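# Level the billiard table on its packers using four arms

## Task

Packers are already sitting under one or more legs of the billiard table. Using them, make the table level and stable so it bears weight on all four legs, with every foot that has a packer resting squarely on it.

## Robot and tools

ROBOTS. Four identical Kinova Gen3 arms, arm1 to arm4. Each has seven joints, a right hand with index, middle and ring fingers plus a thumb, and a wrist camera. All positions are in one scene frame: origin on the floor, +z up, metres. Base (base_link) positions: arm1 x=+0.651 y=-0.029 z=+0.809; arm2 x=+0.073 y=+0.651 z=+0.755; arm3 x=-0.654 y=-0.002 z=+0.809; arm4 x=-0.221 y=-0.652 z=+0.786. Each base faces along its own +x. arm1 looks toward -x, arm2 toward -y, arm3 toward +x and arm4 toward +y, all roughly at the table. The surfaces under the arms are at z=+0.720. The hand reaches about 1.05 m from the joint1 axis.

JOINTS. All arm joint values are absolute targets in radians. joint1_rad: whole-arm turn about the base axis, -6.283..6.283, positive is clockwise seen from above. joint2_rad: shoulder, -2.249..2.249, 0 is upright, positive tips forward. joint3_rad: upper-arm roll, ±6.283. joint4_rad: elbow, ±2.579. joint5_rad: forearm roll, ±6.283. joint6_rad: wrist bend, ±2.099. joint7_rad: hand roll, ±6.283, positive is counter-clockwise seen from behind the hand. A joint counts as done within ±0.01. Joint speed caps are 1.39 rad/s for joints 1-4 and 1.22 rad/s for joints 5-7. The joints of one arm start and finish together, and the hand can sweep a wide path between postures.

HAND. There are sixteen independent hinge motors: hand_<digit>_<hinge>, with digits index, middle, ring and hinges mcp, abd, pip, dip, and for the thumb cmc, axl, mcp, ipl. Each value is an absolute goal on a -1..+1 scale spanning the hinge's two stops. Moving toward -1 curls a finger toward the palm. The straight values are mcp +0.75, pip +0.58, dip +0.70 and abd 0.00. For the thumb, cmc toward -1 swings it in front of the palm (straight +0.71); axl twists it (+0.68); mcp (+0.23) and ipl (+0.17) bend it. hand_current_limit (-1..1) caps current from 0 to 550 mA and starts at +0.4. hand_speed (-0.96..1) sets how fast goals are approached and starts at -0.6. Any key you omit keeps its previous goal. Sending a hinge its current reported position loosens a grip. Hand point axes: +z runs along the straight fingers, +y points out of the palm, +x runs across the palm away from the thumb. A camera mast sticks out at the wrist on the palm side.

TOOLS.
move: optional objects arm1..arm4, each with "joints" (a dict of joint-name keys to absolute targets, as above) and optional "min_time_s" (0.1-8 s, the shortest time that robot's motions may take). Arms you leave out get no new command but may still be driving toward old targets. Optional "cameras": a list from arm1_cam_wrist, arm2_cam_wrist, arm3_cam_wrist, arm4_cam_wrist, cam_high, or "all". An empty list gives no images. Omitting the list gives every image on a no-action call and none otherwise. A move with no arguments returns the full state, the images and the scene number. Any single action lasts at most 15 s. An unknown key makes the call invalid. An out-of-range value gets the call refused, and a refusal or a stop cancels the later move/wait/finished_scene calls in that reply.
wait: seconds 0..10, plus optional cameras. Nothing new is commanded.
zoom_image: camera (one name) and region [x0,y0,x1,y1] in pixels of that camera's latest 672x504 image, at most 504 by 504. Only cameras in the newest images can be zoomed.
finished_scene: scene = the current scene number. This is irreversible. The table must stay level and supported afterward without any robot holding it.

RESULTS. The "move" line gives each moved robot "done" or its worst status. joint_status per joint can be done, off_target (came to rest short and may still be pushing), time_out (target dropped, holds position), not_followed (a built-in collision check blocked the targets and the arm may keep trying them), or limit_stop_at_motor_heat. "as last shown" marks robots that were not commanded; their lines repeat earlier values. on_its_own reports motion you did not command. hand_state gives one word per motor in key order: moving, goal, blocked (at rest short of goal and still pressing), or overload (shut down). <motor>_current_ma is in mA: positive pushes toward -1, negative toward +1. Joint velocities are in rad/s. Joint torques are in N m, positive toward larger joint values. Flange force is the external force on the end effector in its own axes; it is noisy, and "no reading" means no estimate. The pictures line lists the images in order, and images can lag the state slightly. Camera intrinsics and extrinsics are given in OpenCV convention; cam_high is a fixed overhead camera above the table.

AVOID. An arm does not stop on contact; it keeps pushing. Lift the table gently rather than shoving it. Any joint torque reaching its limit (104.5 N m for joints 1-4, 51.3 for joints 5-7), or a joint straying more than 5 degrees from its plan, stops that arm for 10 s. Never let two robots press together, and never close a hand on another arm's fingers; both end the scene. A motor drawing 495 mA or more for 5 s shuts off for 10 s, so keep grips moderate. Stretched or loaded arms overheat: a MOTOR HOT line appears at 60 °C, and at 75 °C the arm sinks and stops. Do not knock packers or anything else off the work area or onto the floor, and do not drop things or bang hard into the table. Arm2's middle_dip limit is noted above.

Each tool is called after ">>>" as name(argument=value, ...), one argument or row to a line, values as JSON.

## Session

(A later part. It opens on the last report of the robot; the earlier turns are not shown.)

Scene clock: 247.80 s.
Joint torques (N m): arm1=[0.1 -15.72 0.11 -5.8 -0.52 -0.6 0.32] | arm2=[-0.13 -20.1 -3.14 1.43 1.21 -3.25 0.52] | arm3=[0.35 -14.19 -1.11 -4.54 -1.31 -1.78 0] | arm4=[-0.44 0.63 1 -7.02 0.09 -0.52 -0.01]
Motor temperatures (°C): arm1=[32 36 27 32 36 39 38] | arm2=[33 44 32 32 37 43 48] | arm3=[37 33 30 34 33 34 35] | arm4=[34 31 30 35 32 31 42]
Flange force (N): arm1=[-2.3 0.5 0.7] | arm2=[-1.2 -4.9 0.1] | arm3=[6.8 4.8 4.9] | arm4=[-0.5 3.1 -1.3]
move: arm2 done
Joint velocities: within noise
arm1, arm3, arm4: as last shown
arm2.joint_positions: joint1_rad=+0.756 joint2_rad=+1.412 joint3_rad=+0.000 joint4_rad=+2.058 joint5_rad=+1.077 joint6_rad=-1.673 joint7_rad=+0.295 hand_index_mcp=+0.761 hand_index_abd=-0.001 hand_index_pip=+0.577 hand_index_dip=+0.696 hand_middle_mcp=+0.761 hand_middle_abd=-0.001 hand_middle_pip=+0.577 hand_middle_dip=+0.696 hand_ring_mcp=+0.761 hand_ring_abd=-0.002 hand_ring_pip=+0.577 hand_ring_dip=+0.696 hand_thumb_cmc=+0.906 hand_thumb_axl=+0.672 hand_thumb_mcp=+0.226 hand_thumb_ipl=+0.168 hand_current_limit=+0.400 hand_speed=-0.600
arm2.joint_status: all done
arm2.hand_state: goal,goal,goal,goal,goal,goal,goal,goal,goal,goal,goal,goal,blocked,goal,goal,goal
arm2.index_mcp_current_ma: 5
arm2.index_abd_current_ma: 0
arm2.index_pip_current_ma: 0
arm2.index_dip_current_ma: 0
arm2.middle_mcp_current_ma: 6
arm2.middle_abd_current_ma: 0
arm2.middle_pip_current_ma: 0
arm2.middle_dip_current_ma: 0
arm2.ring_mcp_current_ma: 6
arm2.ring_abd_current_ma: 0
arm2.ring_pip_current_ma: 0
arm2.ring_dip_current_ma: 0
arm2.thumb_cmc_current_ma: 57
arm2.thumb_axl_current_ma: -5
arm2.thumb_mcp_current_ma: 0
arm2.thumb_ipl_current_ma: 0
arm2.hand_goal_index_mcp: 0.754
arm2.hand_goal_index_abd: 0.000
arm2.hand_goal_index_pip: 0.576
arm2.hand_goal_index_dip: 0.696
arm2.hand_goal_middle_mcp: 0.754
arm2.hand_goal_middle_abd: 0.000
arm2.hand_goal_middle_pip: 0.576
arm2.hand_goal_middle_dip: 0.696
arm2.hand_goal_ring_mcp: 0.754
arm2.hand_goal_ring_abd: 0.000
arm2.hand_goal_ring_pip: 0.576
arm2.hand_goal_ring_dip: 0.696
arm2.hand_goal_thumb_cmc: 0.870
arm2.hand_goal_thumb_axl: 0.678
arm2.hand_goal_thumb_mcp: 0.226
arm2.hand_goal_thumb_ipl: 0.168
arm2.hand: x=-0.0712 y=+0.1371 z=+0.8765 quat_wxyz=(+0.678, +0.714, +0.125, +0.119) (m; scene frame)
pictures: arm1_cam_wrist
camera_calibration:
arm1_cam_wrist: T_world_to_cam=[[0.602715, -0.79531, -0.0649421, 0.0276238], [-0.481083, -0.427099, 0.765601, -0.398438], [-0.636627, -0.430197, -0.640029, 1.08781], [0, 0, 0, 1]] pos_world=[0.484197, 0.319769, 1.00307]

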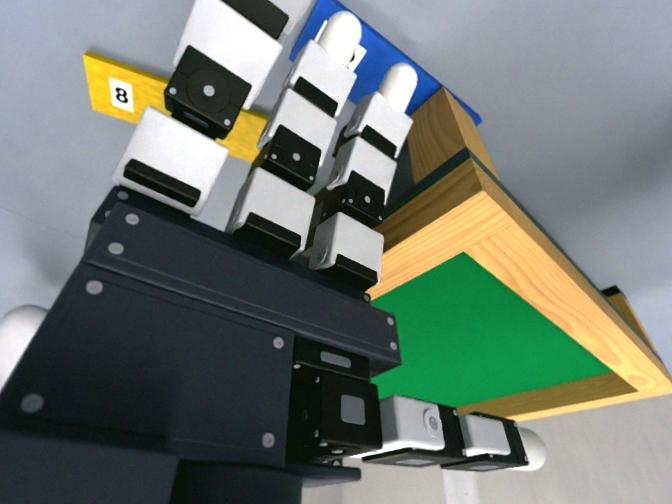

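>>> move(
  arm2={"joints": {"joint1_rad": 0.7559, "joint2_rad": 1.4424, "joint4_rad": 2.0347, "joint5_rad": 1.0782, "joint6_rad": -1.6758, "joint7_rad": 0.3011}, "min_time_s": 3},
)

>>> move(
  arm2={"joints": {"joint1_rad": 1.139, "joint2_rad": 1.469, "joint4_rad": 2.1067, "joint5_rad": 1.4411, "joint6_rad": -1.5692, "joint7_rad": 0.4375}, "min_time_s": 3},
)

>>> move(
  arm2={"joints": {"joint1_rad": 1.5444, "joint2_rad": 1.446, "joint4_rad": 2.0547, "joint5_rad": 1.8224, "joint6_rad": -1.4182, "joint7_rad": 0.3542}, "min_time_s": 3},
  cameras=["arm1_cam_wrist", "cam_high"],
)

>>> zoom_image(
  camera="arm1_cam_wrist",
  region=[380, 60, 520, 200],
)

Scene clock: 251.30 s.
Joint torques (N m): arm1=[0.11 -15.73 0.1 -5.85 -0.52 -0.57 0.33] | arm2=[0.12 -19.14 -2.86 1.39 1.03 -2.88 0.43] | arm3=[0.34 -14.17 -1.12 -4.56 -1.29 -1.81 0.01] | arm4=[-0.38 0.63 0.94 -7.05 0.07 -0.43 0.02]
Motor temperatures (°C): arm1=[32 36 27 32 36 39 38] | arm2=[33 44 32 32 37 43 48] | arm3=[37 33 30 34 33 34 35] | arm4=[34 31 30 35 32 31 42]
Flange force (N): arm1=[-2.5 0.6 0.8] | arm2=[-0.8 -2.4 0.0] | arm3=[6.8 4.7 4.9] | arm4=[-0.4 3.0 -0.9]
move: arm2 done
Joint velocities: within noise
arm1, arm3: as last shown
arm2.joint_positions: joint1_rad=+0.756 joint2_rad=+1.442 joint3_rad=+0.000 joint4_rad=+2.035 joint5_rad=+1.078 joint6_rad=-1.676 joint7_rad=+0.301 hand_index_mcp=+0.761 hand_index_abd=-0.001 hand_index_pip=+0.577 hand_index_dip=+0.696 hand_middle_mcp=+0.761 hand_middle_abd=-0.001 hand_middle_pip=+0.577 hand_middle_dip=+0.696 hand_ring_mcp=+0.761 hand_ring_abd=-0.002 hand_ring_pip=+0.577 hand_ring_dip=+0.696 hand_thumb_cmc=+0.891 hand_thumb_axl=+0.676 hand_thumb_mcp=+0.226 hand_thumb_ipl=+0.168 hand_current_limit=+0.400 hand_speed=-0.600
arm2.joint_status: all done
arm2.hand_state: goal,goal,goal,goal,goal,goal,goal,goal,goal,goal,goal,goal,blocked,goal,goal,goal
arm2.index_mcp_current_ma: 5
arm2.index_abd_current_ma: 0
arm2.index_pip_current_ma: 0
arm2.index_dip_current_ma: 0
arm2.middle_mcp_current_ma: 6
arm2.middle_abd_current_ma: 0
arm2.middle_pip_current_ma: 0
arm2.middle_dip_current_ma: 0
arm2.ring_mcp_current_ma: 6
arm2.ring_abd_current_ma: 0
arm2.ring_pip_current_ma: 0
arm2.ring_dip_current_ma: 0
arm2.thumb_cmc_current_ma: 26
arm2.thumb_axl_current_ma: -1
arm2.thumb_mcp_current_ma: 0
arm2.thumb_ipl_current_ma: 0
arm2.hand_goal_index_mcp: 0.754
arm2.hand_goal_index_abd: 0.000
arm2.hand_goal_index_pip: 0.576
arm2.hand_goal_index_dip: 0.696
arm2.hand_goal_middle_mcp: 0.754
arm2.hand_goal_middle_abd: 0.000
arm2.hand_goal_middle_pip: 0.576
arm2.hand_goal_middle_dip: 0.696
arm2.hand_goal_ring_mcp: 0.754
arm2.hand_goal_ring_abd: 0.000
arm2.hand_goal_ring_pip: 0.576
arm2.hand_goal_ring_dip: 0.696
arm2.hand_goal_thumb_cmc: 0.870
arm2.hand_goal_thumb_axl: 0.678
arm2.hand_goal_thumb_mcp: 0.226
arm2.hand_goal_thumb_ipl: 0.168
arm2.hand: x=-0.0708 y=+0.1373 z=+0.8644 quat_wxyz=(+0.678, +0.714, +0.126, +0.120) (m; scene frame)
arm4.joint_positions: joint1_rad=+1.600 joint2_rad=-0.412 joint3_rad=-0.089 joint4_rad=+1.389 joint5_rad=-0.045 joint6_rad=+1.839 joint7_rad=+1.627 hand_index_mcp=+0.753 hand_index_abd=+0.000 hand_index_pip=+0.577 hand_index_dip=+0.696 hand_middle_mcp=+0.753 hand_middle_abd=+0.000 hand_middle_pip=+0.577 hand_middle_dip=+0.696 hand_ring_mcp=+0.753 hand_ring_abd=+0.000 hand_ring_pip=+0.577 hand_ring_dip=+0.696 hand_thumb_cmc=+0.714 hand_thumb_axl=+0.677 hand_thumb_mcp=+0.224 hand_thumb_ipl=+0.168 hand_current_limit=+0.400 hand_speed=-0.600
arm4.joint_status: not commanded
arm4.hand_state: goal,goal,goal,goal,goal,goal,goal,goal,goal,goal,goal,goal,goal,goal,goal,goal
arm4.index_mcp_current_ma: 0
arm4.index_abd_current_ma: 0
arm4.index_pip_current_ma: 0
arm4.index_dip_current_ma: 0
arm4.middle_mcp_current_ma: 0
arm4.middle_abd_current_ma: 0
arm4.middle_pip_current_ma: 0
arm4.middle_dip_current_ma: 0
arm4.ring_mcp_current_ma: 0
arm4.ring_abd_current_ma: 0
arm4.ring_pip_current_ma: 0
arm4.ring_dip_current_ma: 0
arm4.thumb_cmc_current_ma: 0
arm4.thumb_axl_current_ma: 0
arm4.thumb_mcp_current_ma: 0
arm4.thumb_ipl_current_ma: 0
arm4.hand_goal_index_mcp: 0.754
arm4.hand_goal_index_abd: 0.000
arm4.hand_goal_index_pip: 0.576
arm4.hand_goal_index_dip: 0.696
arm4.hand_goal_middle_mcp: 0.754
arm4.hand_goal_middle_abd: 0.000
arm4.hand_goal_middle_pip: 0.576
arm4.hand_goal_middle_dip: 0.696
arm4.hand_goal_ring_mcp: 0.754
arm4.hand_goal_ring_abd: 0.000
arm4.hand_goal_ring_pip: 0.576
arm4.hand_goal_ring_dip: 0.696
arm4.hand_goal_thumb_cmc: 0.714
arm4.hand_goal_thumb_axl: 0.678
arm4.hand_goal_thumb_mcp: 0.226
arm4.hand_goal_thumb_ipl: 0.168
arm4.hand: x=-0.0186 y=-0.5652 z=+1.3519 quat_wxyz=(+0.160, -0.045, +0.986, -0.002) (m; scene frame)
pictures: none

Scene clock: 254.67 s.
Joint torques (N m): arm1=[0.06 -15.71 0.12 -5.79 -0.49 -0.56 0.34] | arm2=[0.02 -17.4 -3.19 3.33 1.41 -2.7 0.37] | arm3=[0.32 -14.18 -1.05 -4.59 -1.32 -1.79 0.01] | arm4=[-0.44 0.53 0.97 -6.93 0.08 -0.47 0.02]
Motor temperatures (°C): arm1=[32 36 27 32 36 39 38] | arm2=[33 44 32 32 37 43 48] | arm3=[37 33 30 34 33 34 35] | arm4=[34 31 30 35 32 31 42]
Flange force (N): arm1=[-2.3 0.6 0.8] | arm2=[-0.4 -2.8 -0.5] | arm3=[6.7 4.7 4.8] | arm4=[-0.9 3.1 -1.6]
move: arm2 done
Joint velocities: within noise
arm1, arm4: as last shown
arm2.joint_positions: joint1_rad=+1.139 joint2_rad=+1.469 joint3_rad=+0.000 joint4_rad=+2.107 joint5_rad=+1.441 joint6_rad=-1.569 joint7_rad=+0.438 hand_index_mcp=+0.761 hand_index_abd=-0.001 hand_index_pip=+0.577 hand_index_dip=+0.696 hand_middle_mcp=+0.761 hand_middle_abd=-0.001 hand_middle_pip=+0.577 hand_middle_dip=+0.696 hand_ring_mcp=+0.761 hand_ring_abd=-0.002 hand_ring_pip=+0.577 hand_ring_dip=+0.696 hand_thumb_cmc=+0.891 hand_thumb_axl=+0.676 hand_thumb_mcp=+0.226 hand_thumb_ipl=+0.168 hand_current_limit=+0.400 hand_speed=-0.600
arm2.joint_status: all done
arm2.hand_state: goal,goal,goal,goal,goal,goal,goal,goal,goal,goal,goal,goal,blocked,goal,goal,goal
arm2.index_mcp_current_ma: 5
arm2.index_abd_current_ma: 0
arm2.index_pip_current_ma: 0
arm2.index_dip_current_ma: 0
arm2.middle_mcp_current_ma: 6
arm2.middle_abd_current_ma: 0
arm2.middle_pip_current_ma: 0
arm2.middle_dip_current_ma: 0
arm2.ring_mcp_current_ma: 6
arm2.ring_abd_current_ma: 0
arm2.ring_pip_current_ma: 0
arm2.ring_dip_current_ma: 0
arm2.thumb_cmc_current_ma: 25
arm2.thumb_axl_current_ma: -1
arm2.thumb_mcp_current_ma: 0
arm2.thumb_ipl_current_ma: 0
arm2.hand_goal_index_mcp: 0.754
arm2.hand_goal_index_abd: 0.000
arm2.hand_goal_index_pip: 0.576
arm2.hand_goal_index_dip: 0.696
arm2.hand_goal_middle_mcp: 0.754
arm2.hand_goal_middle_abd: 0.000
arm2.hand_goal_middle_pip: 0.576
arm2.hand_goal_middle_dip: 0.696
arm2.hand_goal_ring_mcp: 0.754
arm2.hand_goal_ring_abd: 0.000
arm2.hand_goal_ring_pip: 0.576
arm2.hand_goal_ring_dip: 0.696
arm2.hand_goal_thumb_cmc: 0.870
arm2.hand_goal_thumb_axl: 0.678
arm2.hand_goal_thumb_mcp: 0.226
arm2.hand_goal_thumb_ipl: 0.168
arm2.hand: x=-0.1119 y=+0.2500 z=+0.8644 quat_wxyz=(+0.678, +0.714, +0.126, +0.119) (m; scene frame)
arm3.joint_positions: joint1_rad=+1.315 joint2_rad=+0.300 joint3_rad=+0.000 joint4_rad=+2.211 joint5_rad=+1.465 joint6_rad=-0.780 joint7_rad=+3.040 hand_index_mcp=+0.749 hand_index_abd=+0.003 hand_index_pip=+0.576 hand_index_dip=+0.696 hand_middle_mcp=+0.749 hand_middle_abd=+0.003 hand_middle_pip=+0.576 hand_middle_dip=+0.696 hand_ring_mcp=+0.749 hand_ring_abd=+0.003 hand_ring_pip=+0.576 hand_ring_dip=+0.696 hand_thumb_cmc=+0.709 hand_thumb_axl=+0.677 hand_thumb_mcp=+0.225 hand_thumb_ipl=+0.168 hand_current_limit=+0.400 hand_speed=-0.600
arm3.joint_status: not commanded
arm3.hand_state: goal,goal,goal,goal,goal,goal,goal,goal,goal,goal,goal,goal,goal,goal,goal,goal
arm3.index_mcp_current_ma: -4
arm3.index_abd_current_ma: 1
arm3.index_pip_current_ma: 0
arm3.index_dip_current_ma: 0
arm3.middle_mcp_current_ma: -4
arm3.middle_abd_current_ma: 1
arm3.middle_pip_current_ma: 0
arm3.middle_dip_current_ma: 0
arm3.ring_mcp_current_ma: -4
arm3.ring_abd_current_ma: 1
arm3.ring_pip_current_ma: 0
arm3.ring_dip_current_ma: 0
arm3.thumb_cmc_current_ma: -3
arm3.thumb_axl_current_ma: 0
arm3.thumb_mcp_current_ma: 0
arm3.thumb_ipl_current_ma: 0
arm3.hand_goal_index_mcp: 0.754
arm3.hand_goal_index_abd: 0.000
arm3.hand_goal_index_pip: 0.576
arm3.hand_goal_index_dip: 0.696
arm3.hand_goal_middle_mcp: 0.754
arm3.hand_goal_middle_abd: 0.000
arm3.hand_goal_middle_pip: 0.576
arm3.hand_goal_middle_dip: 0.696
arm3.hand_goal_ring_mcp: 0.754
arm3.hand_goal_ring_abd: 0.000
arm3.hand_goal_ring_pip: 0.576
arm3.hand_goal_ring_dip: 0.696
arm3.hand_goal_thumb_cmc: 0.714
arm3.hand_goal_thumb_axl: 0.678
arm3.hand_goal_thumb_mcp: 0.226
arm3.hand_goal_thumb_ipl: 0.168
arm3.hand: x=-0.4289 y=-0.4222 z=+1.0146 quat_wxyz=(+0.122, -0.698, +0.528, -0.468) (m; scene frame)
pictures: none

Scene clock: 258.03 s.
Joint torques (N m): arm1=[0.07 -15.68 0.09 -5.87 -0.51 -0.53 0.33] | arm2=[0.21 -16.72 -3.04 3.88 1.22 -2.82 0.44] | arm3=[0.34 -14.23 -1.08 -4.57 -1.29 -1.79 0] | arm4=[-0.44 0.61 1.01 -6.95 0.11 -0.5 -0.08]
Motor temperatures (°C): arm1=[32 36 27 32 36 39 38] | arm2=[33 44 32 32 37 43 48] | arm3=[37 33 30 34 33 34 35] | arm4=[34 31 30 35 32 31 42]
Flange force (N): arm1=[-2.6 0.8 0.9] | arm2=[-0.5 -2.5 -0.1] | arm3=[6.7 4.8 5.0] | arm4=[-0.7 3.0 -1.6]
move: arm2 done
Joint velocities: within noise
arm1, arm3, arm4: as last shown
arm2.joint_positions: joint1_rad=+1.544 joint2_rad=+1.446 joint3_rad=+0.000 joint4_rad=+2.055 joint5_rad=+1.822 joint6_rad=-1.418 joint7_rad=+0.354 hand_index_mcp=+0.761 hand_index_abd=-0.001 hand_index_pip=+0.577 hand_index_dip=+0.696 hand_middle_mcp=+0.761 hand_middle_abd=-0.001 hand_middle_pip=+0.577 hand_middle_dip=+0.696 hand_ring_mcp=+0.761 hand_ring_abd=-0.002 hand_ring_pip=+0.577 hand_ring_dip=+0.696 hand_thumb_cmc=+0.891 hand_thumb_axl=+0.676 hand_thumb_mcp=+0.226 hand_thumb_ipl=+0.168 hand_current_limit=+0.400 hand_speed=-0.600
arm2.joint_status: all done
arm2.hand_state: goal,goal,goal,goal,goal,goal,goal,goal,goal,goal,goal,goal,blocked,goal,goal,goal
arm2.index_mcp_current_ma: 5
arm2.index_abd_current_ma: 0
arm2.index_pip_current_ma: 0
arm2.index_dip_current_ma: 0
arm2.middle_mcp_current_ma: 6
arm2.middle_abd_current_ma: 0
arm2.middle_pip_current_ma: 0
arm2.middle_dip_current_ma: 0
arm2.ring_mcp_current_ma: 6
arm2.ring_abd_current_ma: 0
arm2.ring_pip_current_ma: 0
arm2.ring_dip_current_ma: 0
arm2.thumb_cmc_current_ma: 25
arm2.thumb_axl_current_ma: -1
arm2.thumb_mcp_current_ma: 0
arm2.thumb_ipl_current_ma: 0
arm2.hand_goal_index_mcp: 0.754
arm2.hand_goal_index_abd: 0.000
arm2.hand_goal_index_pip: 0.576
arm2.hand_goal_index_dip: 0.696
arm2.hand_goal_middle_mcp: 0.754
arm2.hand_goal_middle_abd: 0.000
arm2.hand_goal_middle_pip: 0.576
arm2.hand_goal_middle_dip: 0.696
arm2.hand_goal_ring_mcp: 0.754
arm2.hand_goal_ring_abd: 0.000
arm2.hand_goal_ring_pip: 0.576
arm2.hand_goal_ring_dip: 0.696
arm2.hand_goal_thumb_cmc: 0.870
arm2.hand_goal_thumb_axl: 0.678
arm2.hand_goal_thumb_mcp: 0.226
arm2.hand_goal_thumb_ipl: 0.168
arm2.hand: x=-0.1529 y=+0.3626 z=+0.8644 quat_wxyz=(+0.678, +0.714, +0.125, +0.119) (m; scene frame)
pictures: arm1_cam_wrist, cam_high
camera_calibration:
arm1_cam_wrist: T_world_to_cam=[[0.602715, -0.79531, -0.0649421, 0.0276238], [-0.481083, -0.427099, 0.765601, -0.398438], [-0.636627, -0.430197, -0.640029, 1.08781], [0, 0, 0, 1]] pos_world=[0.484197, 0.319769, 1.00307]

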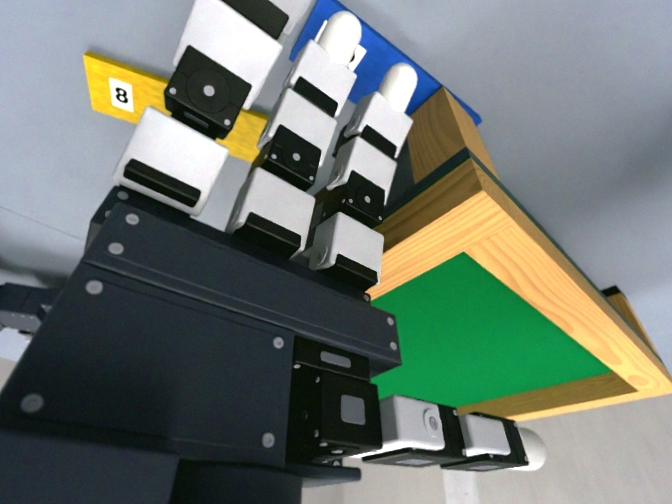

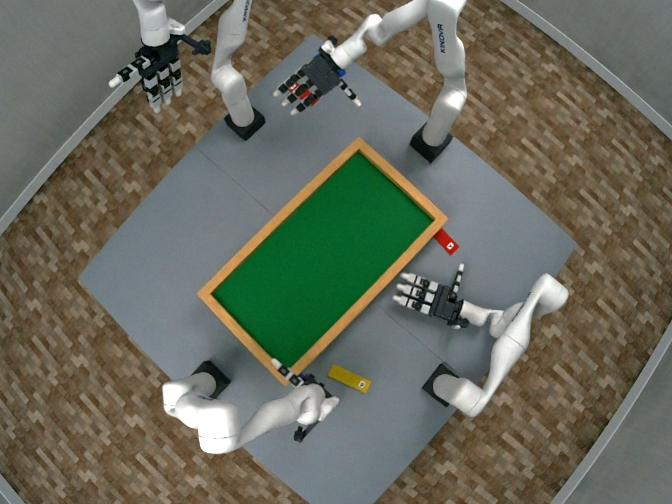

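Scaled by 3.600 from the camera's 672x504 image, which has a finer 960x720 frame.

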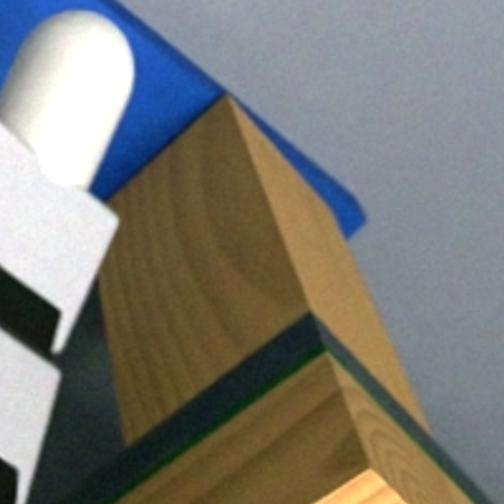

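>>> finished_scene(
  scene=1,
)

The scene is finished: the task was done.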